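# Open the narrow cabinet's top drawer, close all others

## Task

Pull the top drawer of the narrow cabinet with three drawers fully open and leave it open. Every other drawer in the room must end fully closed. No cabinet may end up noticeably moved from its spot. The robot must not fall or finish leaning, or the task fails.

## Robot and tools

ROBOT. A Dexmate Vega: a three-wheeled mobile base, a torso of three links (thigh, shank, chest) that folds in a Z shape, two arms of seven joints plus a gripper each, and a head with pan, tilt and camera tilt. From above, in its start posture, it covers 0.70 m front to back and 0.63 m side to side (0.91 m with arms folded). Its front edge sits 0.35 m ahead of the base-frame origin. Cameras: head_camera (896x560), left_wrist_camera and right_wrist_camera (672x420).

FRAMES. Base frame: origin on the floor at the base's turning point, on the centre line, 0.185 m behind the front axle; x forward, y left, z up, in metres. Odometry frame: the base frame where the scene began. A hand point lies between the fingers, 0.033 m back from closed fingertips; fingers extend along its z, close along its y, and its back (with the camera) faces -x. Reported hand positions can be off, more so at full reach.

TOOL move. Every key is optional; with no action it just reports state and images. Motions in one action start together.
- base: an object with exactly one key, a relative offset from the base's last reported position: translate_m (-2 to 2 m, + forward), strafe_m (-2 to 2 m, + left; heading may drift up to 0.02 rad), or rotate_rad (-3.2 to 3.2 rad, + counter-clockwise). Front wheels first swivel (up to 1.1 s) when direction changes.
- joints: an object of absolute joint angles in radians, keyed by joint name, e.g. torso_hip_rad 0 to 1.57, torso_knee_rad 0 to 3.141, torso_waist_rad -1.57 to 1.57, left_shoulder_yaw_rad -0.423 to 1.523, right_shoulder_yaw_rad -1.523 to 0.423, elbows -3.041 to 0.214 (negative bends up), wrist pitch -1.366 to 1.366, left_wrist_yaw_rad -1.348 to 1.087, right_wrist_yaw_rad -1.087 to 1.348, grippers 0 (shut) to 0.785, head_pan_rad -2.792 to 2.792, head_tilt_rad and head_camera_tilt_rad about -1.48 to 1.48 (camera tilt max 1.378). Sign conventions mirror between arms: positive left_shoulder_pitch_rad and left_wrist_pitch_rad lower the arm/hand, but on the right side negative does.
- target: one hand's absolute pose in the base frame: side ("left"/"right"), x, y, z in metres (-3 to 3), pitch_deg (-30 to 95; 90 fingers down, 0 level), heading_deg (0 fingers forward, + counter-clockwise), optional roll_deg (default 0), headings and rolls -360 to 360. Optional arm_speed 0.32 to 1.2 rad/s (default 0.32) and line_only (true = straight line or refuse). Use target alone (optionally with min_time_s), never with base or joints. It is checked against the robot's own body only, not furniture, and the robot must be still.
- speeds: per-action top speeds keyed like base: translate_m 0.04-0.5 m/s (default 0.3), strafe_m 0.04-0.3, rotate_rad 0.1-0.6 rad/s.
- min_time_s: 0.1-8 s, the shortest duration for arm and head motions.
- cameras: list of names or ["all"]; [] for none.
- blocking: default true waits until everything rests; false returns in about 0.5 s while motion continues.

OTHER TOOLS. wait(seconds 0-10, cameras) lets time pass and returns early when motions end. stop(cameras) brakes all running motions. zoom_image(camera, region [x0,y0,x1,y1] in image pixels, up to 504 per side) enlarges part of the latest image. finished_scene(scene) ends the scene; the result reports success; after ending scene 1, make no more calls in that reply.

TORSO PRESETS (hip, knee, waist): stand 0.469, 1.617, 1.048 (start); stand_high 0.78, 1.57, 0.44; lean_20 0.52, 1.05, 0.18; lean_45 0.52, 1.05, -0.26; low_lean_45 0, 0, -0.79. Chest forward lean equals knee - hip - waist. Folded arm, in joint order shoulder pitch, shoulder yaw, upper arm roll, elbow, forearm roll, wrist pitch, wrist yaw: left 1, 0.5, -0.6, -2.5, 0, -0.9, 0; right -1, -0.5, 0.6, -2.5, 0, 0.9, 0. Fold before going to low_lean_45.

GRIPPER. Fingers open as a V; at angle a the gap is about 0.24a-0.002 m at the hand point. The reported angle does not prove a grasp.

READING RESULTS. base_status, joint_status and the hand statuses read moving, done, off_target (resting short), stopped, contact_stop, time_out, unfinished; hand targets give reached, short (resend if "short (part of ...)") or refused with a reason. "joint command not followed" means a self-collision check held an arm. A contact_stop or time_out cancels the rest of that reply's move/wait calls and halts that joint group. base_odometry counts wheel turns only; turned_by_wheels and turned_by_imu give turning since the last result; an IMU turn above 0.03 rad after a straight or sideways drive suggests a bump. base_tilt shows lean (about 2 degrees error). Joint torques and Motor temperatures list per-arm values in joint_positions order; MOTOR HOT appears at 65 C, an OVER-TEMPERATURE FAULT at 80 C stops that arm for 30-60 s. A TORQUE FAULT freezes an arm for 10 s. on_its_own lists unrequested robot actions.

AVOID. The base does not halt on furniture contact; drive into cabinets gently at default speed or less, and never fast with the chest leaned forward and a load out, since the robot can tip and cannot recover. Keep arm speed at or below 0.6 rad/s near objects unless line_only. Push or pull drawers at default speed, no slamming. Never let the arms collide or squeeze each other. After any stop, pull the arm back from what it presses on. Avoid long reaches held while thinking, which heat motors. Don't shove cabinets out of place.

Each tool is called after "Call:" in YAML: its name, and indented under it one key for each argument.

## Session

Call:
move:

Scene clock: 0.00 s.
Joint torques (N m): no reading
Motor temperatures (°C): left_arm=[31 31 31 26 40 35 41] | right_arm=[30 27 33 31 36 36 33]
base_odometry: x=+0.000 y=+0.000 heading=+0.000
turned_by_wheels: +0.000
turned_by_imu: +0.000
base_tilt: forward=+0.0 right=+0.8
base_status: not commanded
joint_positions: torso_hip_rad=+0.469 torso_knee_rad=+1.617 torso_waist_rad=+1.048 left_shoulder_pitch_rad=+2.217 left_shoulder_yaw_rad=-0.014 left_upper_arm_roll_rad=-0.004 left_elbow_rad=-1.080 left_forearm_roll_rad=+0.010 left_wrist_pitch_rad=-0.495 left_wrist_yaw_rad=-0.006 left_gripper_rad=+0.005 right_shoulder_pitch_rad=-2.194 right_shoulder_yaw_rad=-0.002 right_upper_arm_roll_rad=+0.006 right_elbow_rad=-1.112 right_forearm_roll_rad=+0.018 right_wrist_pitch_rad=+0.493 right_wrist_yaw_rad=-0.008 right_gripper_rad=+0.005 head_pan_rad=+0.000 head_tilt_rad=+0.000 head_camera_tilt_rad=+0.000
joint_status: not commanded
chest: x=-0.0111 y=+0.0000 z=+1.4155 quat_wxyz=(+0.999, +0.000, +0.050, +0.000) (m; base frame)
left_hand: x=+0.1501 y=+0.2220 z=+0.6144 quat_wxyz=(+0.402, -0.001, +0.915, -0.004) pitch_deg=+42.6 heading_deg=-0.5 roll_deg=-0.7 back=up (m; base frame)
right_hand: x=+0.1852 y=-0.2398 z=+0.6293 quat_wxyz=(+0.427, +0.011, +0.904, -0.007) pitch_deg=+39.4 heading_deg=-1.6 roll_deg=-0.3 back=up (m; base frame)
pictures: head_camera, left_wrist_camera, right_wrist_camera

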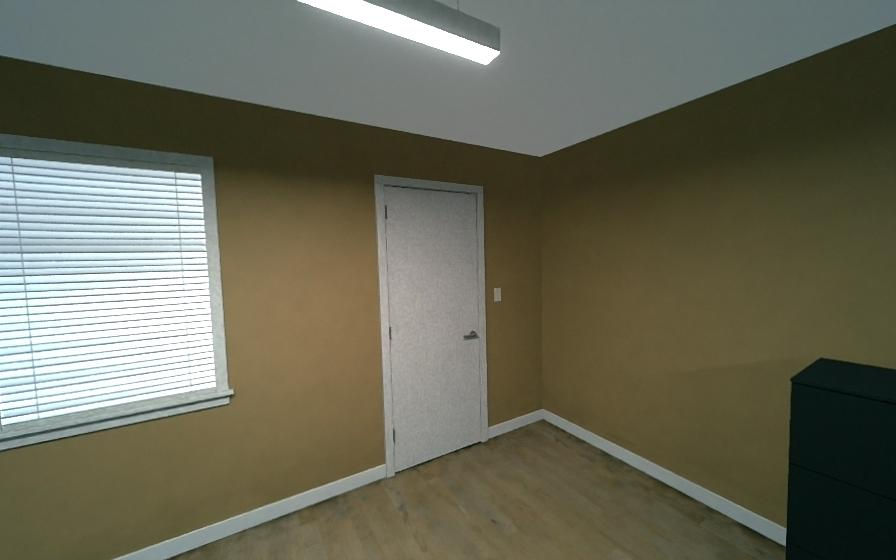

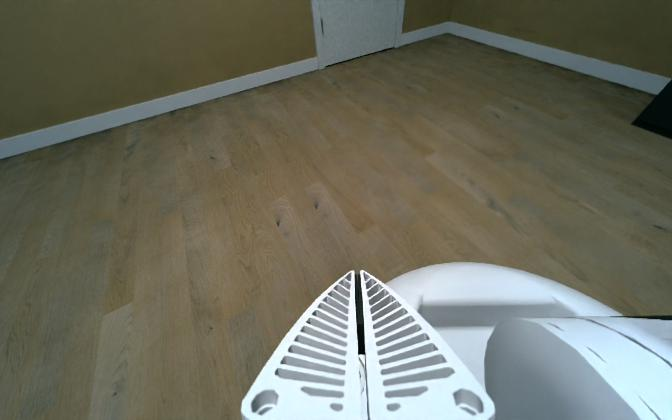

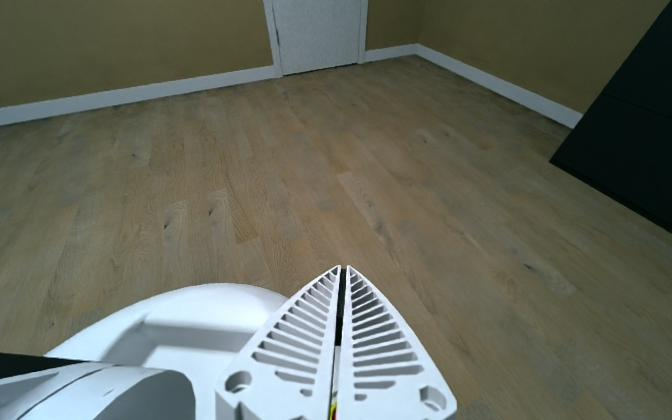

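Call:
move:
  joints: {"head_pan_rad": -1.2, "head_camera_tilt_rad": 0.3}
  cameras: ["head_camera"]

Call:
move:
  joints: {"head_pan_rad": -2.6}
  cameras: ["head_camera"]

Call:
move:
  joints: {"head_pan_rad": 1.6}
  cameras: ["head_camera"]

Scene clock: 1.73 s.
Joint torques (N m): left_arm=[4.17 -0.06 -0.51 -2.11 0.17 -1.28 -0.1] | right_arm=[-5.14 -0.79 0.54 -2.14 0.1 2.29 0.03]
move: done
base_odometry: x=+0.000 y=+0.000 heading=+0.000
turned_by_wheels: +0.000
turned_by_imu: +0.000
base_tilt: forward=+0.1 right=+0.7
base_status: not commanded
joint_positions: torso_hip_rad=+0.469 torso_knee_rad=+1.617 torso_waist_rad=+1.048 left_shoulder_pitch_rad=+2.217 left_shoulder_yaw_rad=-0.014 left_upper_arm_roll_rad=-0.004 left_elbow_rad=-1.080 left_forearm_roll_rad=+0.010 left_wrist_pitch_rad=-0.495 left_wrist_yaw_rad=-0.006 left_gripper_rad=+0.005 right_shoulder_pitch_rad=-2.194 right_shoulder_yaw_rad=-0.002 right_upper_arm_roll_rad=+0.006 right_elbow_rad=-1.112 right_forearm_roll_rad=+0.018 right_wrist_pitch_rad=+0.493 right_wrist_yaw_rad=-0.008 right_gripper_rad=+0.005 head_pan_rad=-1.200 head_tilt_rad=+0.000 head_camera_tilt_rad=+0.300
joint_status: all done
chest: x=-0.0111 y=+0.0000 z=+1.4155 quat_wxyz=(+0.999, +0.000, +0.050, +0.000)
left_hand: x=+0.1501 y=+0.2220 z=+0.6144 quat_wxyz=(+0.402, -0.001, +0.915, -0.004) pitch_deg=+42.6 heading_deg=-0.5 roll_deg=-0.7 back=up
right_hand: x=+0.1852 y=-0.2398 z=+0.6293 quat_wxyz=(+0.427, +0.011, +0.904, -0.007) pitch_deg=+39.4 heading_deg=-1.6 roll_deg=-0.3 back=up

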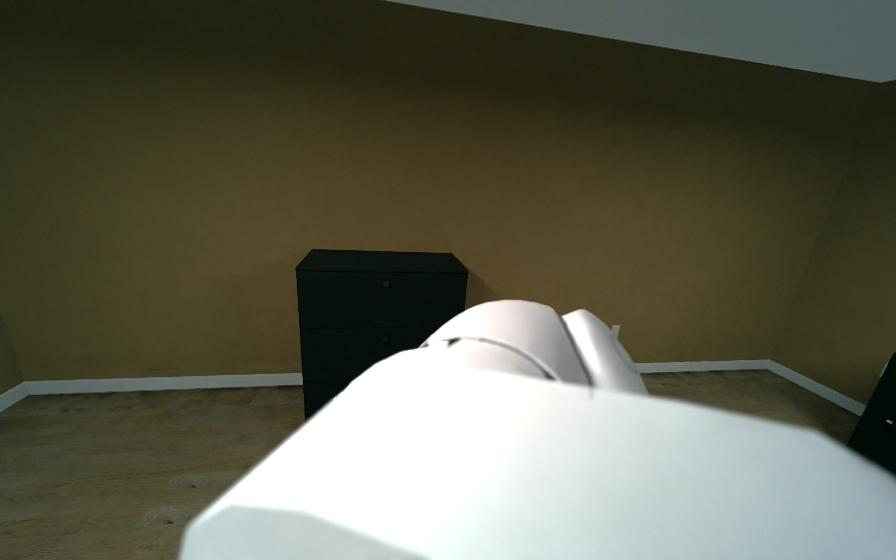

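Scene clock: 3.33 s.
Joint torques (N m): left_arm=[4.15 -0.33 -0.36 -2.22 0.16 -1.2 -0.14] | right_arm=[-5.08 -0.86 0.5 -2.15 0.12 2.33 0.07]
move: done
base_odometry: x=+0.000 y=+0.000 heading=+0.000
turned_by_wheels: +0.000
turned_by_imu: +0.000
base_tilt: forward=+0.0 right=+0.8
base_status: not commanded
joint_positions: torso_hip_rad=+0.469 torso_knee_rad=+1.617 torso_waist_rad=+1.048 left_shoulder_pitch_rad=+2.217 left_shoulder_yaw_rad=-0.014 left_upper_arm_roll_rad=-0.004 left_elbow_rad=-1.080 left_forearm_roll_rad=+0.010 left_wrist_pitch_rad=-0.495 left_wrist_yaw_rad=-0.006 left_gripper_rad=+0.005 right_shoulder_pitch_rad=-2.194 right_shoulder_yaw_rad=-0.002 right_upper_arm_roll_rad=+0.006 right_elbow_rad=-1.112 right_forearm_roll_rad=+0.018 right_wrist_pitch_rad=+0.493 right_wrist_yaw_rad=-0.008 right_gripper_rad=+0.005 head_pan_rad=-2.600 head_tilt_rad=+0.000 head_camera_tilt_rad=+0.300
joint_status: all done
chest: x=-0.0111 y=+0.0000 z=+1.4155 quat_wxyz=(+0.999, +0.000, +0.050, +0.000)
left_hand: x=+0.1501 y=+0.2220 z=+0.6144 quat_wxyz=(+0.402, -0.001, +0.915, -0.004) pitch_deg=+42.6 heading_deg=-0.5 roll_deg=-0.7 back=up
right_hand: x=+0.1852 y=-0.2398 z=+0.6293 quat_wxyz=(+0.427, +0.011, +0.904, -0.007) pitch_deg=+39.4 heading_deg=-1.6 roll_deg=-0.3 back=up

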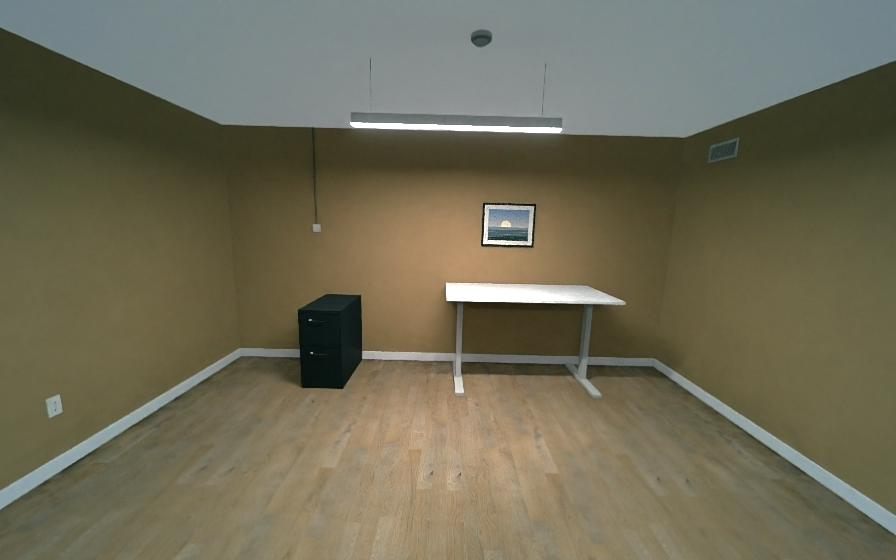

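Scene clock: 6.80 s.
Joint torques (N m): left_arm=[4.42 -0.45 -0.42 -2.37 0.16 -1.05 -0.11] | right_arm=[-5.32 -1.17 0.45 -2.15 0.11 2.2 0.08]
move: done
base_odometry: x=+0.000 y=+0.000 heading=+0.000
turned_by_wheels: +0.000
turned_by_imu: +0.000
base_tilt: forward=+0.1 right=+0.8
base_status: not commanded
joint_positions: torso_hip_rad=+0.469 torso_knee_rad=+1.617 torso_waist_rad=+1.048 left_shoulder_pitch_rad=+2.217 left_shoulder_yaw_rad=-0.014 left_upper_arm_roll_rad=-0.004 left_elbow_rad=-1.080 left_forearm_roll_rad=+0.010 left_wrist_pitch_rad=-0.495 left_wrist_yaw_rad=-0.006 left_gripper_rad=+0.005 right_shoulder_pitch_rad=-2.194 right_shoulder_yaw_rad=-0.002 right_upper_arm_roll_rad=+0.006 right_elbow_rad=-1.112 right_forearm_roll_rad=+0.018 right_wrist_pitch_rad=+0.493 right_wrist_yaw_rad=-0.008 right_gripper_rad=+0.005 head_pan_rad=+1.600 head_tilt_rad=+0.000 head_camera_tilt_rad=+0.300
joint_status: all done
chest: x=-0.0111 y=+0.0000 z=+1.4155 quat_wxyz=(+0.999, +0.000, +0.050, +0.000)
left_hand: x=+0.1501 y=+0.2220 z=+0.6144 quat_wxyz=(+0.402, -0.001, +0.915, -0.004) pitch_deg=+42.6 heading_deg=-0.5 roll_deg=-0.7 back=up
right_hand: x=+0.1852 y=-0.2398 z=+0.6293 quat_wxyz=(+0.427, +0.011, +0.904, -0.007) pitch_deg=+39.4 heading_deg=-1.6 roll_deg=-0.3 back=up

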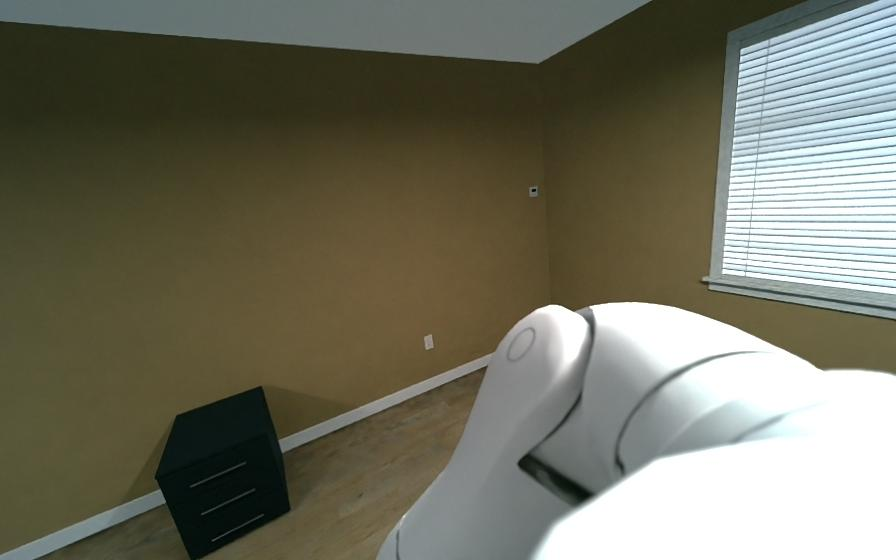

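Call:
move:
  base: {"rotate_rad": 2.13}
  joints: {"head_pan_rad": 0, "head_camera_tilt_rad": 0.5}
  cameras: ["head_camera"]

Scene clock: 13.07 s.
Joint torques (N m): left_arm=[4.71 -0.22 -0.43 -2.21 0.16 -1.07 -0.11] | right_arm=[-4.83 -0.47 0.28 -1.85 0.14 2.13 0.09]
move: done
base_odometry: x=+0.003 y=-0.001 heading=+2.136
turned_by_wheels: +2.136
turned_by_imu: +2.125
base_tilt: forward=+0.0 right=+0.7
base_status: done
joint_positions: torso_hip_rad=+0.469 torso_knee_rad=+1.617 torso_waist_rad=+1.048 left_shoulder_pitch_rad=+2.217 left_shoulder_yaw_rad=-0.014 left_upper_arm_roll_rad=-0.004 left_elbow_rad=-1.080 left_forearm_roll_rad=+0.010 left_wrist_pitch_rad=-0.495 left_wrist_yaw_rad=-0.006 left_gripper_rad=+0.005 right_shoulder_pitch_rad=-2.194 right_shoulder_yaw_rad=-0.002 right_upper_arm_roll_rad=+0.006 right_elbow_rad=-1.112 right_forearm_roll_rad=+0.018 right_wrist_pitch_rad=+0.493 right_wrist_yaw_rad=-0.008 right_gripper_rad=+0.005 head_pan_rad=+0.000 head_tilt_rad=+0.000 head_camera_tilt_rad=+0.500
joint_status: all done
chest: x=-0.0111 y=+0.0000 z=+1.4155 quat_wxyz=(+0.999, +0.000, +0.050, +0.000)
left_hand: x=+0.1501 y=+0.2220 z=+0.6144 quat_wxyz=(+0.402, -0.001, +0.915, -0.004) pitch_deg=+42.6 heading_deg=-0.5 roll_deg=-0.7 back=up
right_hand: x=+0.1852 y=-0.2398 z=+0.6293 quat_wxyz=(+0.427, +0.011, +0.904, -0.007) pitch_deg=+39.4 heading_deg=-1.6 roll_deg=-0.3 back=up

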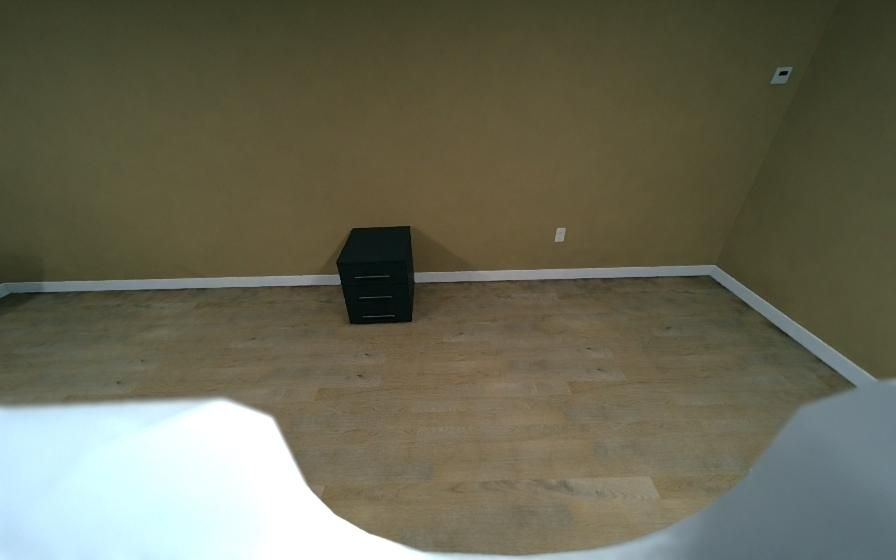

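Call:
move:
  base: {"translate_m": 0.8}
  joints: {"torso_hip_rad": 0.52, "torso_knee_rad": 1.05, "torso_waist_rad": 0.18}
  cameras: ["head_camera"]

Call:
move:
  base: {"strafe_m": 0.27}
  joints: {"left_gripper_rad": 0.3}
  cameras: ["head_camera", "left_wrist_camera"]

Scene clock: 18.23 s.
Joint torques (N m): left_arm=[10.63 -0.15 -0.62 -0.26 0.2 -1.11 -0.03] | right_arm=[-11.09 -0.71 0.22 -0.39 0.17 2.02 0.12]
move: done
base_odometry: x=-0.427 y=+0.674 heading=+2.138
turned_by_wheels: +0.001
turned_by_imu: +0.001
base_tilt: forward=+0.0 right=+0.8
base_status: done
joint_positions: torso_hip_rad=+0.520 torso_knee_rad=+1.050 torso_waist_rad=+0.180 left_shoulder_pitch_rad=+2.217 left_shoulder_yaw_rad=-0.014 left_upper_arm_roll_rad=-0.004 left_elbow_rad=-1.080 left_forearm_roll_rad=+0.010 left_wrist_pitch_rad=-0.495 left_wrist_yaw_rad=-0.006 left_gripper_rad=+0.005 right_shoulder_pitch_rad=-2.194 right_shoulder_yaw_rad=-0.002 right_upper_arm_roll_rad=+0.006 right_elbow_rad=-1.112 right_forearm_roll_rad=+0.018 right_wrist_pitch_rad=+0.493 right_wrist_yaw_rad=-0.008 right_gripper_rad=+0.005 head_pan_rad=+0.000 head_tilt_rad=+0.000 head_camera_tilt_rad=+0.500
joint_status: all done
chest: x=-0.1368 y=+0.0000 z=+1.2996 quat_wxyz=(+0.985, +0.000, +0.174, +0.000)
left_hand: x=-0.1787 y=+0.2220 z=+0.4835 quat_wxyz=(+0.285, -0.002, +0.959, -0.004) pitch_deg=+56.9 heading_deg=-0.7 roll_deg=-0.9 back=up
right_hand: x=-0.1411 y=-0.2398 z=+0.4893 quat_wxyz=(+0.311, +0.010, +0.950, -0.008) pitch_deg=+53.7 heading_deg=-2.1 roll_deg=-0.9 back=up

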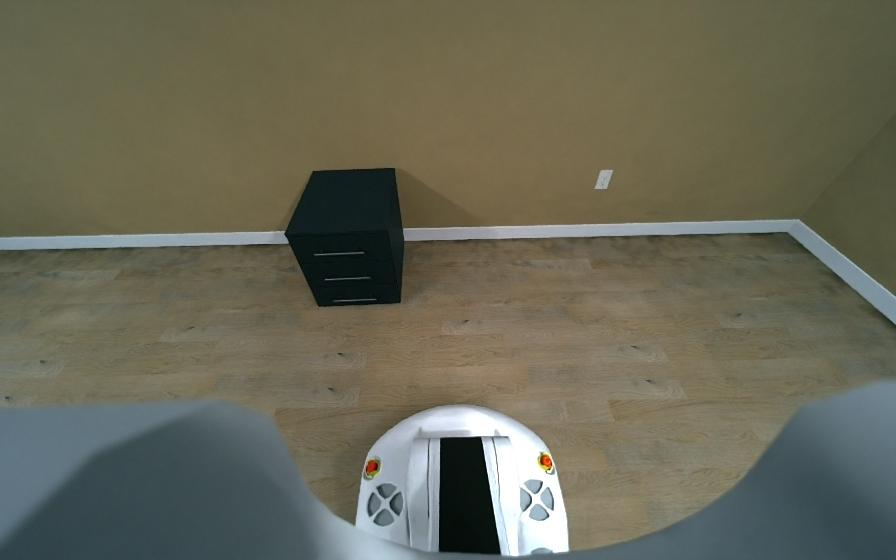

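Scene clock: 21.67 s.
Joint torques (N m): left_arm=[10.54 -0.21 -0.68 -0.08 0.18 -1.32 0.02] | right_arm=[-10.63 -0.67 0.31 -0.41 0.15 2.14 0.12]
move: done
base_odometry: x=-0.654 y=+0.529 heading=+2.142
turned_by_wheels: +0.005
turned_by_imu: +0.004
base_tilt: forward=+0.0 right=+0.7
base_status: done
joint_positions: torso_hip_rad=+0.520 torso_knee_rad=+1.050 torso_waist_rad=+0.180 left_shoulder_pitch_rad=+2.217 left_shoulder_yaw_rad=-0.014 left_upper_arm_roll_rad=-0.004 left_elbow_rad=-1.080 left_forearm_roll_rad=+0.010 left_wrist_pitch_rad=-0.495 left_wrist_yaw_rad=-0.006 left_gripper_rad=+0.300 right_shoulder_pitch_rad=-2.194 right_shoulder_yaw_rad=-0.002 right_upper_arm_roll_rad=+0.006 right_elbow_rad=-1.112 right_forearm_roll_rad=+0.018 right_wrist_pitch_rad=+0.493 right_wrist_yaw_rad=-0.008 right_gripper_rad=+0.005 head_pan_rad=+0.000 head_tilt_rad=+0.000 head_camera_tilt_rad=+0.500
joint_status: all done
chest: x=-0.1368 y=+0.0000 z=+1.2996 quat_wxyz=(+0.985, +0.000, +0.174, +0.000)
left_hand: x=-0.1787 y=+0.2220 z=+0.4835 quat_wxyz=(+0.285, -0.002, +0.958, -0.004) pitch_deg=+56.9 heading_deg=-0.7 roll_deg=-0.9 back=up
right_hand: x=-0.1411 y=-0.2398 z=+0.4893 quat_wxyz=(+0.311, +0.010, +0.950, -0.008) pitch_deg=+53.7 heading_deg=-2.1 roll_deg=-0.9 back=up

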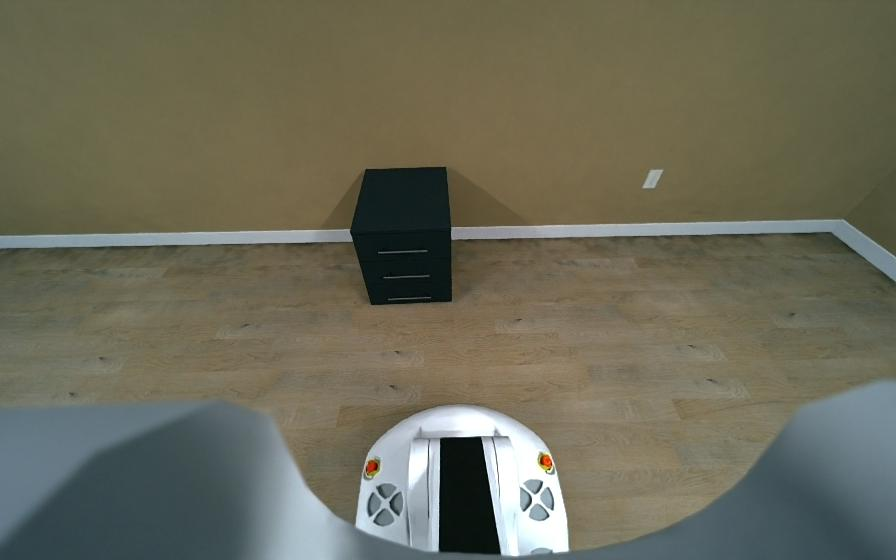

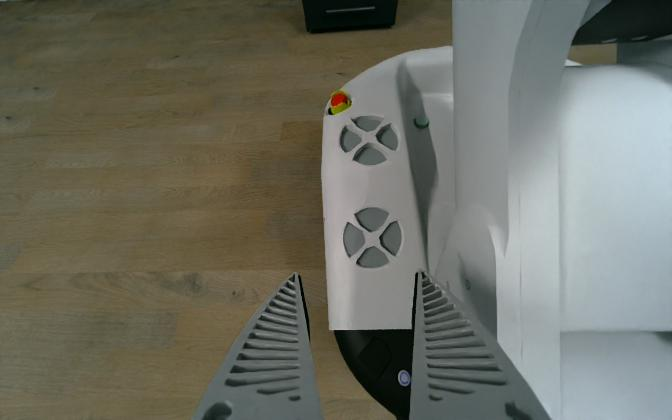

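Call:
move:
  target: {"side":"left","x":0.7,"y":0.22,"z":0.5,"pitch_deg":30,"heading_deg":0,"roll_deg":90,"arm_speed":0.6}
  cameras: ["head_camera", "left_wrist_camera"]

Scene clock: 22.60 s.
Joint torques (N m): left_arm=[10.97 -0.36 -0.66 -0.01 0.17 -1.39 0.03] | right_arm=[-10.81 -0.86 0.3 -0.35 0.16 2.09 0.12]
move: refused
base_odometry: x=-0.654 y=+0.529 heading=+2.142
turned_by_wheels: +0.000
turned_by_imu: +0.000
base_tilt: forward=+0.0 right=+0.7
base_status: not commanded
joint_positions: torso_hip_rad=+0.520 torso_knee_rad=+1.050 torso_waist_rad=+0.180 left_shoulder_pitch_rad=+2.217 left_shoulder_yaw_rad=-0.014 left_upper_arm_roll_rad=-0.004 left_elbow_rad=-1.080 left_forearm_roll_rad=+0.010 left_wrist_pitch_rad=-0.495 left_wrist_yaw_rad=-0.006 left_gripper_rad=+0.300 right_shoulder_pitch_rad=-2.194 right_shoulder_yaw_rad=-0.002 right_upper_arm_roll_rad=+0.006 right_elbow_rad=-1.112 right_forearm_roll_rad=+0.018 right_wrist_pitch_rad=+0.493 right_wrist_yaw_rad=-0.008 right_gripper_rad=+0.005 head_pan_rad=+0.000 head_tilt_rad=+0.000 head_camera_tilt_rad=+0.500
joint_status: not commanded
chest: x=-0.1368 y=+0.0000 z=+1.2996 quat_wxyz=(+0.985, +0.000, +0.174, +0.000)
left_hand: x=-0.1787 y=+0.2220 z=+0.4835 quat_wxyz=(+0.285, -0.002, +0.958, -0.004) pitch_deg=+56.9 heading_deg=-0.7 roll_deg=-0.9 back=up
left_hand_status: refused: no posture of the arm gets there (left_forearm_roll_rad at its limit): the closest leaves the hand 19.0 cm and 15 deg from the pose. Nothing moved.
right_hand: x=-0.1411 y=-0.2398 z=+0.4893 quat_wxyz=(+0.311, +0.010, +0.950, -0.008) pitch_deg=+53.7 heading_deg=-2.1 roll_deg=-0.9 back=up

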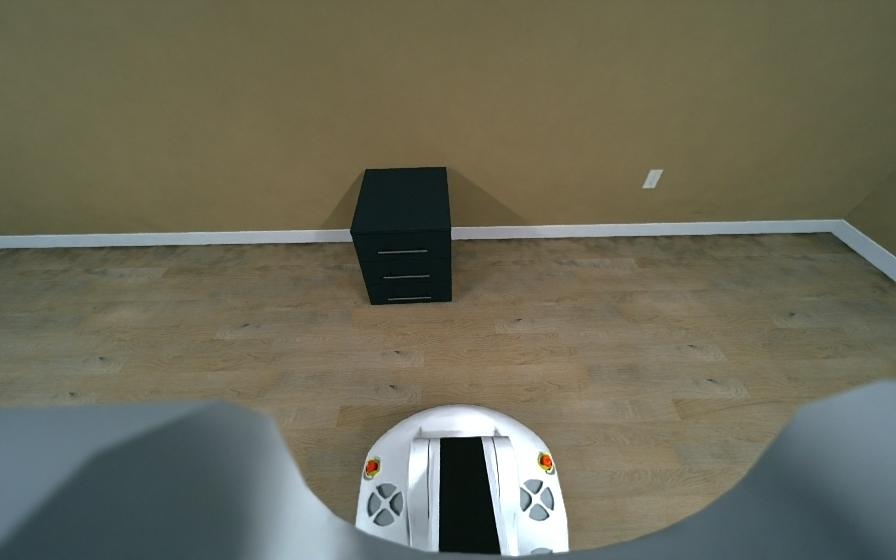

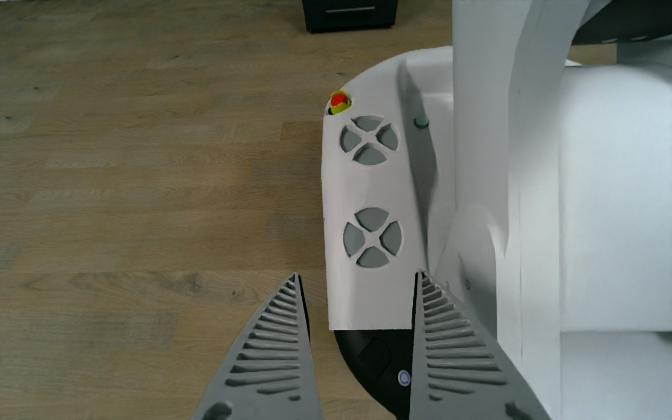

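Call:
move:
  joints: {"torso_hip_rad": 0.3, "torso_knee_rad": 0.85, "torso_waist_rad": -0.15, "head_camera_tilt_rad": 0.2}
  cameras: ["head_camera"]

Call:
move:
  target: {"side":"left","x":0.7,"y":0.22,"z":0.5,"pitch_deg":45,"heading_deg":0,"roll_deg":90,"arm_speed":0.6}
  cameras: ["head_camera", "left_wrist_camera"]

Scene clock: 26.40 s.
Joint torques (N m): left_arm=[18.53 -0.6 -0.68 2.26 0.24 -0.64 0.07] | right_arm=[-17.99 -1.28 0.36 2.04 0.18 1.27 0.15]
move: done
base_odometry: x=-0.654 y=+0.529 heading=+2.142
turned_by_wheels: +0.000
turned_by_imu: +0.000
base_tilt: forward=+0.0 right=+0.7
base_status: not commanded
joint_positions: torso_hip_rad=+0.300 torso_knee_rad=+0.850 torso_waist_rad=-0.150 left_shoulder_pitch_rad=+2.217 left_shoulder_yaw_rad=-0.014 left_upper_arm_roll_rad=-0.004 left_elbow_rad=-1.080 left_forearm_roll_rad=+0.010 left_wrist_pitch_rad=-0.495 left_wrist_yaw_rad=-0.006 left_gripper_rad=+0.300 right_shoulder_pitch_rad=-2.194 right_shoulder_yaw_rad=-0.002 right_upper_arm_roll_rad=+0.006 right_elbow_rad=-1.112 right_forearm_roll_rad=+0.018 right_wrist_pitch_rad=+0.493 right_wrist_yaw_rad=-0.008 right_gripper_rad=+0.005 head_pan_rad=+0.000 head_tilt_rad=+0.000 head_camera_tilt_rad=+0.200
joint_status: all done
chest: x=+0.0646 y=+0.0000 z=+1.1731 quat_wxyz=(+0.939, +0.000, +0.343, +0.000)
left_hand: x=-0.2545 y=+0.2220 z=+0.4208 quat_wxyz=(+0.114, -0.002, +0.993, -0.003) pitch_deg=+76.9 heading_deg=-1.6 roll_deg=-1.9 back=up
right_hand: x=-0.2172 y=-0.2398 z=+0.4134 quat_wxyz=(+0.141, +0.008, +0.990, -0.010) pitch_deg=+73.8 heading_deg=-4.5 roll_deg=-3.6 back=up

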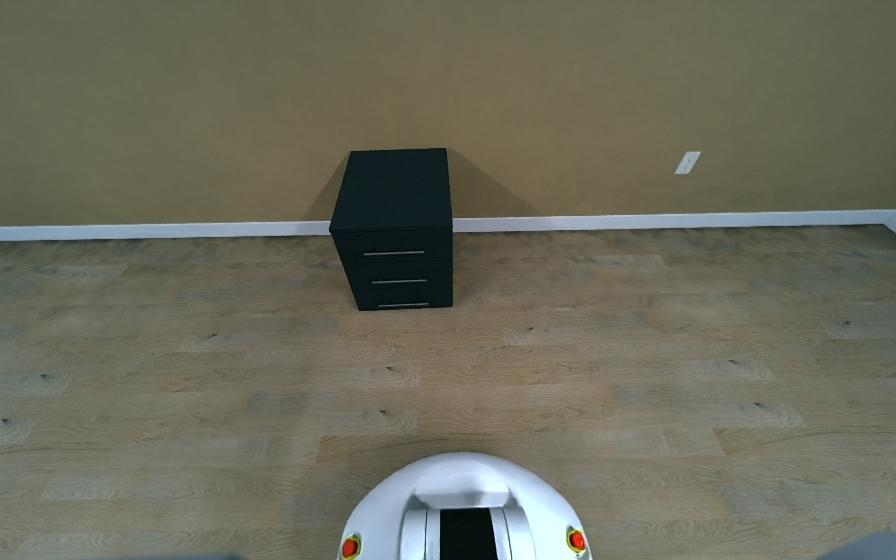

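Scene clock: 33.33 s.
Joint torques (N m): left_arm=[-31.12 -4.25 -2.98 3.51 -0.13 -0.26 1.14] | right_arm=[-18.52 -0.71 0.31 1.77 0.15 1.6 0.03]
move: done
base_odometry: x=-0.654 y=+0.529 heading=+2.142
turned_by_wheels: +0.000
turned_by_imu: +0.000
base_tilt: forward=+0.0 right=+0.8
base_status: not commanded
joint_positions: torso_hip_rad=+0.300 torso_knee_rad=+0.850 torso_waist_rad=-0.150 left_shoulder_pitch_rad=-0.445 left_shoulder_yaw_rad=-0.085 left_upper_arm_roll_rad=-3.037 left_elbow_rad=-1.082 left_forearm_roll_rad=-1.691 left_wrist_pitch_rad=-0.049 left_wrist_yaw_rad=+0.540 left_gripper_rad=+0.300 right_shoulder_pitch_rad=-2.194 right_shoulder_yaw_rad=-0.002 right_upper_arm_roll_rad=+0.006 right_elbow_rad=-1.112 right_forearm_roll_rad=+0.018 right_wrist_pitch_rad=+0.493 right_wrist_yaw_rad=-0.008 right_gripper_rad=+0.005 head_pan_rad=+0.000 head_tilt_rad=+0.000 head_camera_tilt_rad=+0.200
joint_status: not commanded
chest: x=+0.0646 y=+0.0000 z=+1.1731 quat_wxyz=(+0.939, +0.000, +0.343, +0.000)
left_hand: x=+0.6975 y=+0.2217 z=+0.4976 quat_wxyz=(-0.268, -0.655, -0.652, -0.270) pitch_deg=+45.2 heading_deg=+0.1 roll_deg=-89.7
left_hand_status: reached (checked arc [a long move; over the whole arc the hand travels 1.85 m to end 0.96 m from its start, up to 0.61 m off the straight line; left_upper_arm_roll_rad turns most, 3.04 rad; on the way or at its end the hand turns up to 180 deg from its attitude at the start], planned for 5.4 s): 4 mm and 0.4 deg off.
right_hand: x=-0.2172 y=-0.2398 z=+0.4134 quat_wxyz=(+0.141, +0.008, +0.990, -0.010) pitch_deg=+73.8 heading_deg=-4.5 roll_deg=-3.6 back=up

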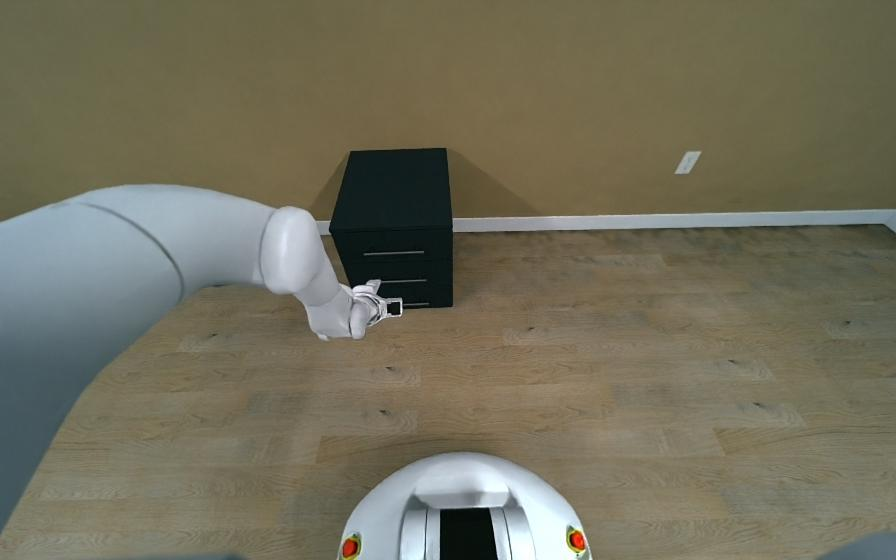

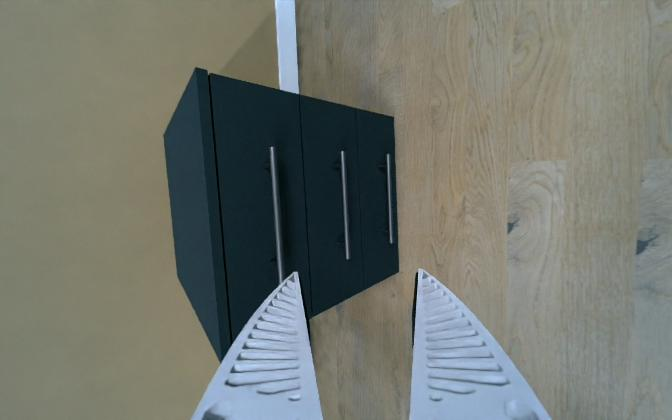

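Call:
move:
  target: {"side":"left","x":0.65,"y":0.22,"z":0.42,"pitch_deg":20,"heading_deg":0,"roll_deg":90,"arm_speed":0.6}
  cameras: ["head_camera", "left_wrist_camera"]

Scene clock: 34.60 s.
Joint torques (N m): left_arm=[-31.12 -4.38 -2.97 3.51 -0.16 -0.31 1.13] | right_arm=[-18.54 -0.46 0.34 1.78 0.16 1.52 0.03]
move: refused
base_odometry: x=-0.654 y=+0.529 heading=+2.142
turned_by_wheels: +0.000
turned_by_imu: +0.000
base_tilt: forward=+0.0 right=+0.7
base_status: not commanded
joint_positions: torso_hip_rad=+0.300 torso_knee_rad=+0.850 torso_waist_rad=-0.150 left_shoulder_pitch_rad=-0.448 left_shoulder_yaw_rad=-0.086 left_upper_arm_roll_rad=-3.041 left_elbow_rad=-1.082 left_forearm_roll_rad=-1.694 left_wrist_pitch_rad=-0.048 left_wrist_yaw_rad=+0.541 left_gripper_rad=+0.300 right_shoulder_pitch_rad=-2.194 right_shoulder_yaw_rad=-0.002 right_upper_arm_roll_rad=+0.006 right_elbow_rad=-1.112 right_forearm_roll_rad=+0.018 right_wrist_pitch_rad=+0.493 right_wrist_yaw_rad=-0.008 right_gripper_rad=+0.005 head_pan_rad=+0.000 head_tilt_rad=+0.000 head_camera_tilt_rad=+0.200
joint_status: not commanded
chest: x=+0.0646 y=+0.0000 z=+1.1731 quat_wxyz=(+0.939, +0.000, +0.343, +0.000)
left_hand: x=+0.6997 y=+0.2203 z=+0.4997 quat_wxyz=(-0.270, -0.653, -0.653, -0.271) pitch_deg=+45.0 heading_deg=+0.0 roll_deg=-90.0
left_hand_status: refused: no posture of the arm gets there (out of reach): the closest leaves the hand 4.3 cm and 0 deg from the pose. Nothing moved.
right_hand: x=-0.2172 y=-0.2398 z=+0.4134 quat_wxyz=(+0.141, +0.008, +0.990, -0.010) pitch_deg=+73.8 heading_deg=-4.5 roll_deg=-3.6 back=up

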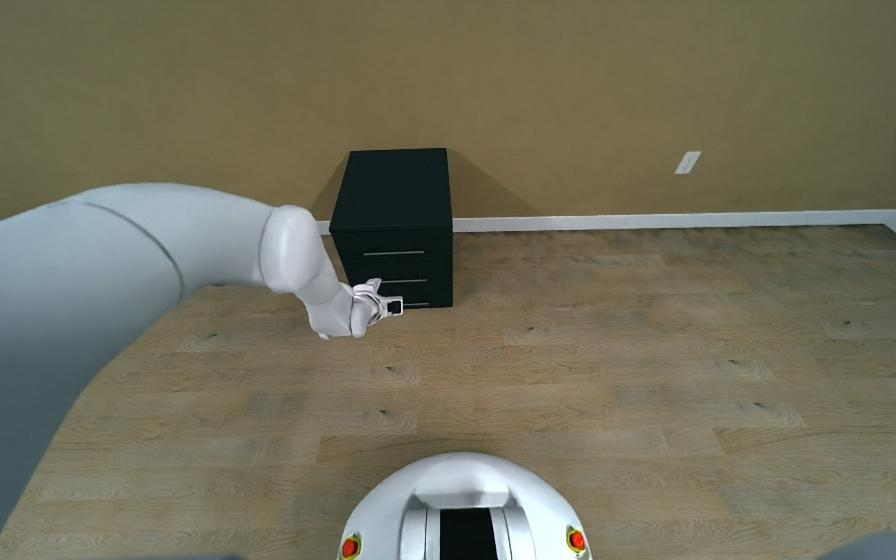

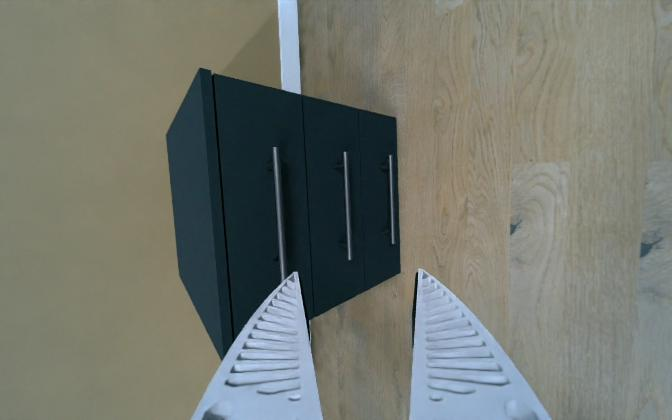

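Call:
move:
  joints: {"torso_hip_rad": 0.1, "torso_knee_rad": 0.7, "torso_waist_rad": -0.2}
  cameras: []

Call:
move:
  target: {"side":"left","x":0.65,"y":0.22,"z":0.42,"pitch_deg":20,"heading_deg":0,"roll_deg":90,"arm_speed":0.6}
  cameras: ["head_camera", "left_wrist_camera"]

Scene clock: 37.00 s.
Joint torques (N m): left_arm=[-29.21 -4.25 -3.04 3.02 -0.08 -0.28 1.03] | right_arm=[-20.01 -0.98 0.35 2.39 0.17 0.98 0]
move: done
base_odometry: x=-0.654 y=+0.529 heading=+2.142
turned_by_wheels: +0.000
turned_by_imu: +0.000
base_tilt: forward=+0.1 right=+0.8
base_status: not commanded
joint_positions: torso_hip_rad=+0.100 torso_knee_rad=+0.700 torso_waist_rad=-0.200 left_shoulder_pitch_rad=-0.448 left_shoulder_yaw_rad=-0.086 left_upper_arm_roll_rad=-3.041 left_elbow_rad=-1.082 left_forearm_roll_rad=-1.694 left_wrist_pitch_rad=-0.048 left_wrist_yaw_rad=+0.541 left_gripper_rad=+0.300 right_shoulder_pitch_rad=-2.194 right_shoulder_yaw_rad=-0.002 right_upper_arm_roll_rad=+0.006 right_elbow_rad=-1.112 right_forearm_roll_rad=+0.018 right_wrist_pitch_rad=+0.493 right_wrist_yaw_rad=-0.008 right_gripper_rad=+0.005 head_pan_rad=+0.000 head_tilt_rad=+0.000 head_camera_tilt_rad=+0.200
joint_status: all done
chest: x=+0.1482 y=+0.0000 z=+1.0872 quat_wxyz=(+0.921, +0.000, +0.389, +0.000)
left_hand: x=+0.7129 y=+0.2202 z=+0.3539 quat_wxyz=(-0.237, -0.666, -0.666, -0.238) pitch_deg=+50.8 heading_deg=+0.0 roll_deg=-90.0
right_hand: x=-0.2081 y=-0.2398 z=+0.3595 quat_wxyz=(+0.091, +0.008, +0.996, -0.010) pitch_deg=+79.5 heading_deg=-7.0 roll_deg=-6.1

Scene clock: 42.97 s.
Joint torques (N m): left_arm=[-3.46 -5.8 5.1 -4.9 -0.37 -0.29 -1.15] | right_arm=[-19.99 -1.03 0.16 2.38 0.15 0.86 -0.1]
move: done
base_odometry: x=-0.654 y=+0.529 heading=+2.142
turned_by_wheels: +0.000
turned_by_imu: +0.000
base_tilt: forward=+0.1 right=+0.7
base_status: not commanded
joint_positions: torso_hip_rad=+0.100 torso_knee_rad=+0.700 torso_waist_rad=-0.200 left_shoulder_pitch_rad=+0.963 left_shoulder_yaw_rad=-0.422 left_upper_arm_roll_rad=-0.597 left_elbow_rad=-1.253 left_forearm_roll_rad=-0.944 left_wrist_pitch_rad=+0.363 left_wrist_yaw_rad=-0.412 left_gripper_rad=+0.300 right_shoulder_pitch_rad=-2.194 right_shoulder_yaw_rad=-0.002 right_upper_arm_roll_rad=+0.006 right_elbow_rad=-1.112 right_forearm_roll_rad=+0.018 right_wrist_pitch_rad=+0.493 right_wrist_yaw_rad=-0.008 right_gripper_rad=+0.005 head_pan_rad=+0.000 head_tilt_rad=+0.000 head_camera_tilt_rad=+0.200
joint_status: not commanded
chest: x=+0.1482 y=+0.0000 z=+1.0872 quat_wxyz=(+0.921, +0.000, +0.389, +0.000)
left_hand: x=+0.6503 y=+0.2229 z=+0.4198 quat_wxyz=(+0.407, -0.581, +0.578, -0.404) pitch_deg=+20.1 heading_deg=+0.3 roll_deg=-89.9
left_hand_status: reached (checked arc [no straight line was possible; over the whole arc the hand travels 1.20 m to end 0.09 m from its start, up to 0.51 m off the straight line; left_upper_arm_roll_rad turns most, 2.45 rad; on the way or at its end the hand turns up to 180 deg from its attitude at the start], planned for 4.4 s): 3 mm and 0.3 deg off.
right_hand: x=-0.2081 y=-0.2398 z=+0.3595 quat_wxyz=(+0.091, +0.008, +0.996, -0.010) pitch_deg=+79.5 heading_deg=-7.0 roll_deg=-6.1

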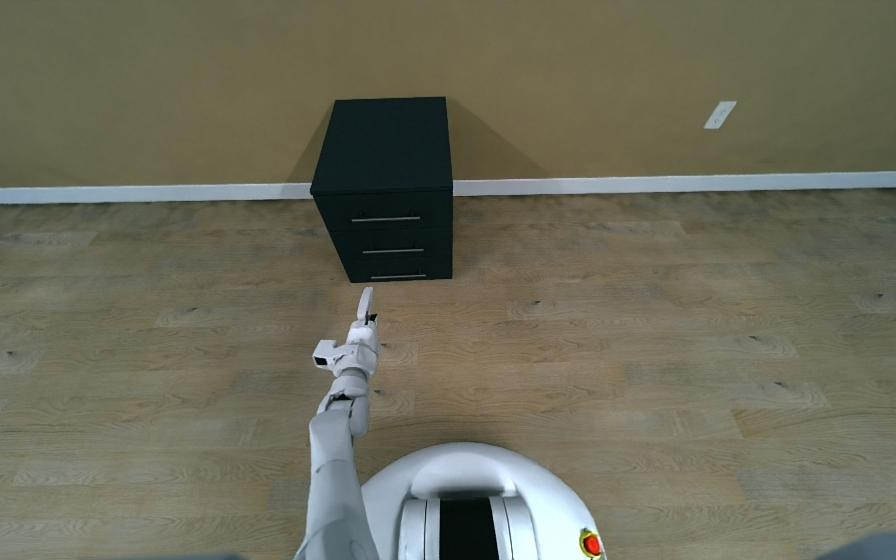

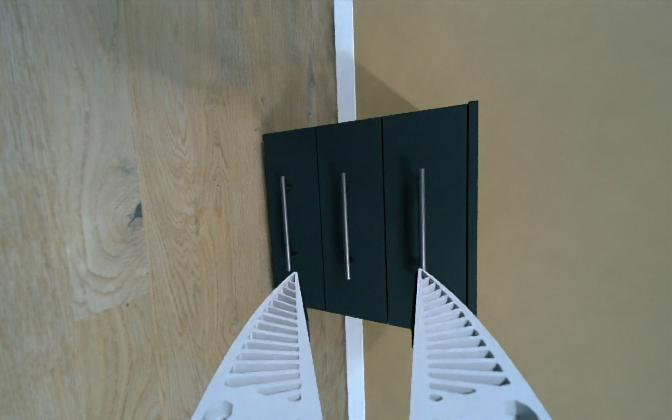

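Call:
move:
  target: {"side":"left","x":0.65,"y":0.21,"z":0.435,"pitch_deg":20,"heading_deg":0,"roll_deg":90}
  cameras: []

Call:
move:
  base: {"translate_m": 0.2}
  cameras: ["head_camera", "left_wrist_camera"]

Scene clock: 45.43 s.
Joint torques (N m): left_arm=[-2.74 -5.98 5.14 -5.06 -0.72 -0.66 -0.62] | right_arm=[-20.03 -1.6 0.15 2.31 0.16 0.74 -0.11]
move: done
base_odometry: x=-0.654 y=+0.529 heading=+2.142
turned_by_wheels: +0.000
turned_by_imu: +0.000
base_tilt: forward=+0.0 right=+0.8
base_status: not commanded
joint_positions: torso_hip_rad=+0.100 torso_knee_rad=+0.700 torso_waist_rad=-0.200 left_shoulder_pitch_rad=+1.026 left_shoulder_yaw_rad=-0.423 left_upper_arm_roll_rad=-0.501 left_elbow_rad=-1.335 left_forearm_roll_rad=-1.010 left_wrist_pitch_rad=+0.335 left_wrist_yaw_rad=-0.349 left_gripper_rad=+0.300 right_shoulder_pitch_rad=-2.194 right_shoulder_yaw_rad=-0.002 right_upper_arm_roll_rad=+0.006 right_elbow_rad=-1.112 right_forearm_roll_rad=+0.018 right_wrist_pitch_rad=+0.493 right_wrist_yaw_rad=-0.008 right_gripper_rad=+0.005 head_pan_rad=+0.000 head_tilt_rad=+0.000 head_camera_tilt_rad=+0.200
joint_status: not commanded
chest: x=+0.1482 y=+0.0000 z=+1.0872 quat_wxyz=(+0.921, +0.000, +0.389, +0.000)
left_hand: x=+0.6500 y=+0.2108 z=+0.4343 quat_wxyz=(+0.406, -0.579, +0.579, -0.405) pitch_deg=+20.0 heading_deg=+0.0 roll_deg=-90.0
left_hand_status: reached (straight line, planned for 0.6 s): 1 mm and 0.0 deg off.
right_hand: x=-0.2081 y=-0.2398 z=+0.3595 quat_wxyz=(+0.091, +0.008, +0.996, -0.010) pitch_deg=+79.5 heading_deg=-7.0 roll_deg=-6.1

Scene clock: 48.17 s.
Joint torques (N m): left_arm=[-2.66 -5.46 5.17 -5.23 -0.72 -0.59 -0.65] | right_arm=[-19.85 -1.71 0.17 2.39 0.18 0.82 -0.1]
move: done
base_odometry: x=-0.763 y=+0.697 heading=+2.142
turned_by_wheels: +0.000
turned_by_imu: +0.001
base_tilt: forward=+0.1 right=+0.8
base_status: done
joint_positions: torso_hip_rad=+0.100 torso_knee_rad=+0.700 torso_waist_rad=-0.200 left_shoulder_pitch_rad=+1.028 left_shoulder_yaw_rad=-0.423 left_upper_arm_roll_rad=-0.497 left_elbow_rad=-1.338 left_forearm_roll_rad=-1.013 left_wrist_pitch_rad=+0.334 left_wrist_yaw_rad=-0.347 left_gripper_rad=+0.300 right_shoulder_pitch_rad=-2.194 right_shoulder_yaw_rad=-0.002 right_upper_arm_roll_rad=+0.006 right_elbow_rad=-1.112 right_forearm_roll_rad=+0.018 right_wrist_pitch_rad=+0.493 right_wrist_yaw_rad=-0.008 right_gripper_rad=+0.005 head_pan_rad=+0.000 head_tilt_rad=+0.000 head_camera_tilt_rad=+0.200
joint_status: not commanded
chest: x=+0.1482 y=+0.0000 z=+1.0872 quat_wxyz=(+0.921, +0.000, +0.389, +0.000)
left_hand: x=+0.6500 y=+0.2102 z=+0.4349 quat_wxyz=(+0.406, -0.579, +0.579, -0.405) pitch_deg=+20.0 heading_deg=+0.0 roll_deg=-90.0
right_hand: x=-0.2081 y=-0.2398 z=+0.3595 quat_wxyz=(+0.091, +0.008, +0.996, -0.010) pitch_deg=+79.5 heading_deg=-7.0 roll_deg=-6.1

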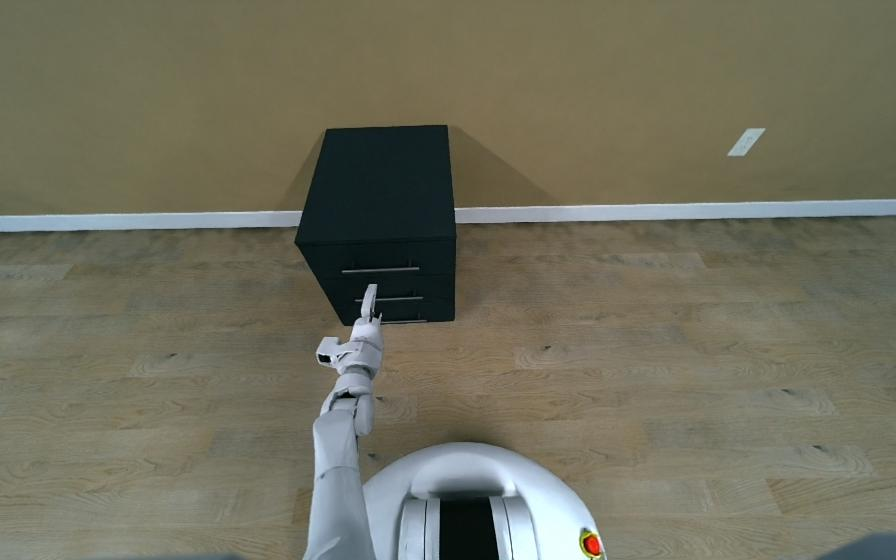

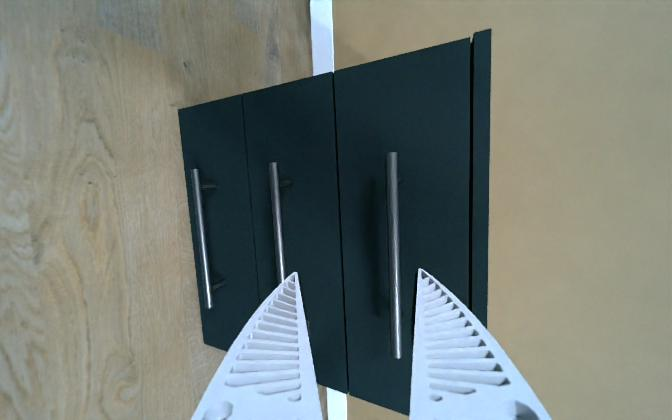

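Call:
move:
  target: {"side":"left","x":0.67,"y":0.21,"z":0.449,"pitch_deg":20,"heading_deg":0,"roll_deg":90}
  cameras: ["left_wrist_camera"]

Call:
zoom_image:
  camera: "left_wrist_camera"
  region: [250, 120, 502, 370]

Scene clock: 50.23 s.
Joint torques (N m): left_arm=[-13.8 -5.06 5.42 -5.43 -0.74 0.06 -0.64] | right_arm=[-20.2 -1.51 0.16 2.21 0.18 0.86 -0.07]
move: done
base_odometry: x=-0.763 y=+0.697 heading=+2.142
turned_by_wheels: +0.000
turned_by_imu: +0.000
base_tilt: forward=+0.0 right=+0.7
base_status: not commanded
joint_positions: torso_hip_rad=+0.100 torso_knee_rad=+0.700 torso_waist_rad=-0.200 left_shoulder_pitch_rad=+1.010 left_shoulder_yaw_rad=-0.423 left_upper_arm_roll_rad=-0.479 left_elbow_rad=-1.369 left_forearm_roll_rad=-1.030 left_wrist_pitch_rad=+0.335 left_wrist_yaw_rad=-0.290 left_gripper_rad=+0.300 right_shoulder_pitch_rad=-2.194 right_shoulder_yaw_rad=-0.002 right_upper_arm_roll_rad=+0.006 right_elbow_rad=-1.112 right_forearm_roll_rad=+0.018 right_wrist_pitch_rad=+0.493 right_wrist_yaw_rad=-0.008 right_gripper_rad=+0.005 head_pan_rad=+0.000 head_tilt_rad=+0.000 head_camera_tilt_rad=+0.200
joint_status: not commanded
chest: x=+0.1482 y=+0.0000 z=+1.0872 quat_wxyz=(+0.921, +0.000, +0.389, +0.000)
left_hand: x=+0.6685 y=+0.2103 z=+0.4478 quat_wxyz=(+0.406, -0.579, +0.579, -0.405) pitch_deg=+20.0 heading_deg=+0.0 roll_deg=-90.0
left_hand_status: reached (straight line, planned for 0.5 s): 2 mm and 0.0 deg off.
right_hand: x=-0.2081 y=-0.2398 z=+0.3595 quat_wxyz=(+0.091, +0.008, +0.996, -0.010) pitch_deg=+79.5 heading_deg=-7.0 roll_deg=-6.1

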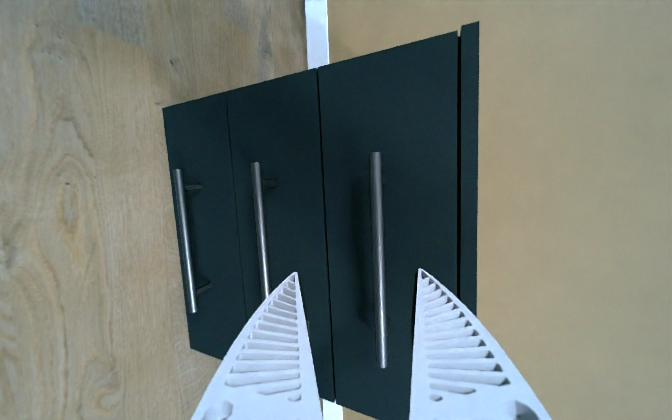

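Scaled by 2.000 from the camera's image (finer frame: 960x600).

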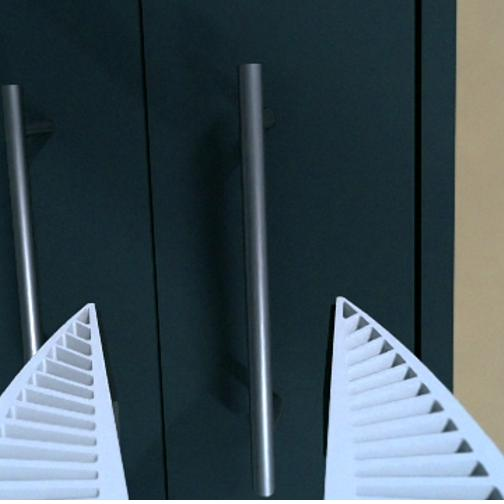

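Call:
move:
  target: {"side":"left","x":0.693,"y":0.21,"z":0.456,"pitch_deg":20,"heading_deg":0,"roll_deg":90}
  cameras: ["left_wrist_camera"]

Call:
zoom_image:
  camera: "left_wrist_camera"
  region: [250, 120, 502, 370]

Scene clock: 51.87 s.
Joint torques (N m): left_arm=[-15.19 -0.31 -0.12 -4.53 -0.26 -0.14 -0.61] | right_arm=[-20.38 -1.63 0.25 2.15 0.17 0.84 -0.05]
move: done
base_odometry: x=-0.763 y=+0.697 heading=+2.142
turned_by_wheels: +0.000
turned_by_imu: +0.000
base_tilt: forward=+0.1 right=+0.7
base_status: not commanded
joint_positions: torso_hip_rad=+0.100 torso_knee_rad=+0.700 torso_waist_rad=-0.200 left_shoulder_pitch_rad=+0.962 left_shoulder_yaw_rad=-0.419 left_upper_arm_roll_rad=-0.480 left_elbow_rad=-1.354 left_forearm_roll_rad=-1.029 left_wrist_pitch_rad=+0.331 left_wrist_yaw_rad=-0.256 left_gripper_rad=+0.300 right_shoulder_pitch_rad=-2.194 right_shoulder_yaw_rad=-0.002 right_upper_arm_roll_rad=+0.006 right_elbow_rad=-1.112 right_forearm_roll_rad=+0.018 right_wrist_pitch_rad=+0.493 right_wrist_yaw_rad=-0.008 right_gripper_rad=+0.005 head_pan_rad=+0.000 head_tilt_rad=+0.000 head_camera_tilt_rad=+0.200
joint_status: not commanded
chest: x=+0.1482 y=+0.0000 z=+1.0872 quat_wxyz=(+0.921, +0.000, +0.389, +0.000)
left_hand: x=+0.6911 y=+0.2098 z=+0.4553 quat_wxyz=(+0.405, -0.579, +0.579, -0.406) pitch_deg=+20.0 heading_deg=+0.0 roll_deg=+90.0
left_hand_status: reached (straight line, planned for 0.5 s): 2 mm and 0.0 deg off.
right_hand: x=-0.2081 y=-0.2398 z=+0.3595 quat_wxyz=(+0.091, +0.008, +0.996, -0.010) pitch_deg=+79.5 heading_deg=-7.0 roll_deg=-6.1

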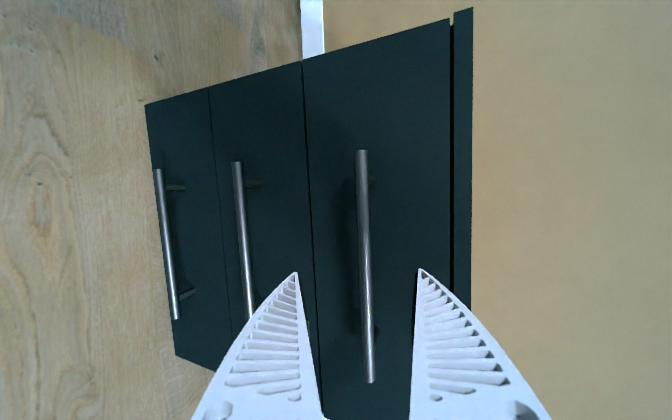

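Scaled by 2.000 from the camera's image (finer frame: 960x600).

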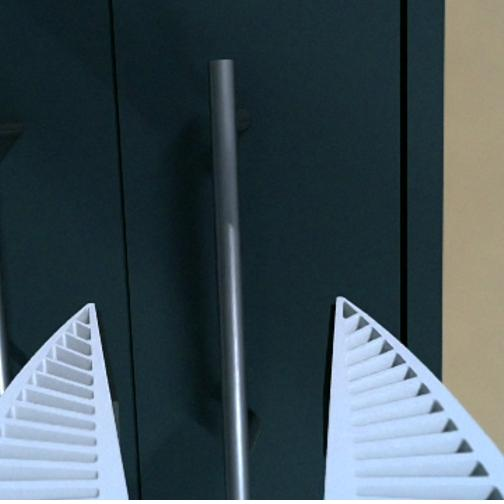

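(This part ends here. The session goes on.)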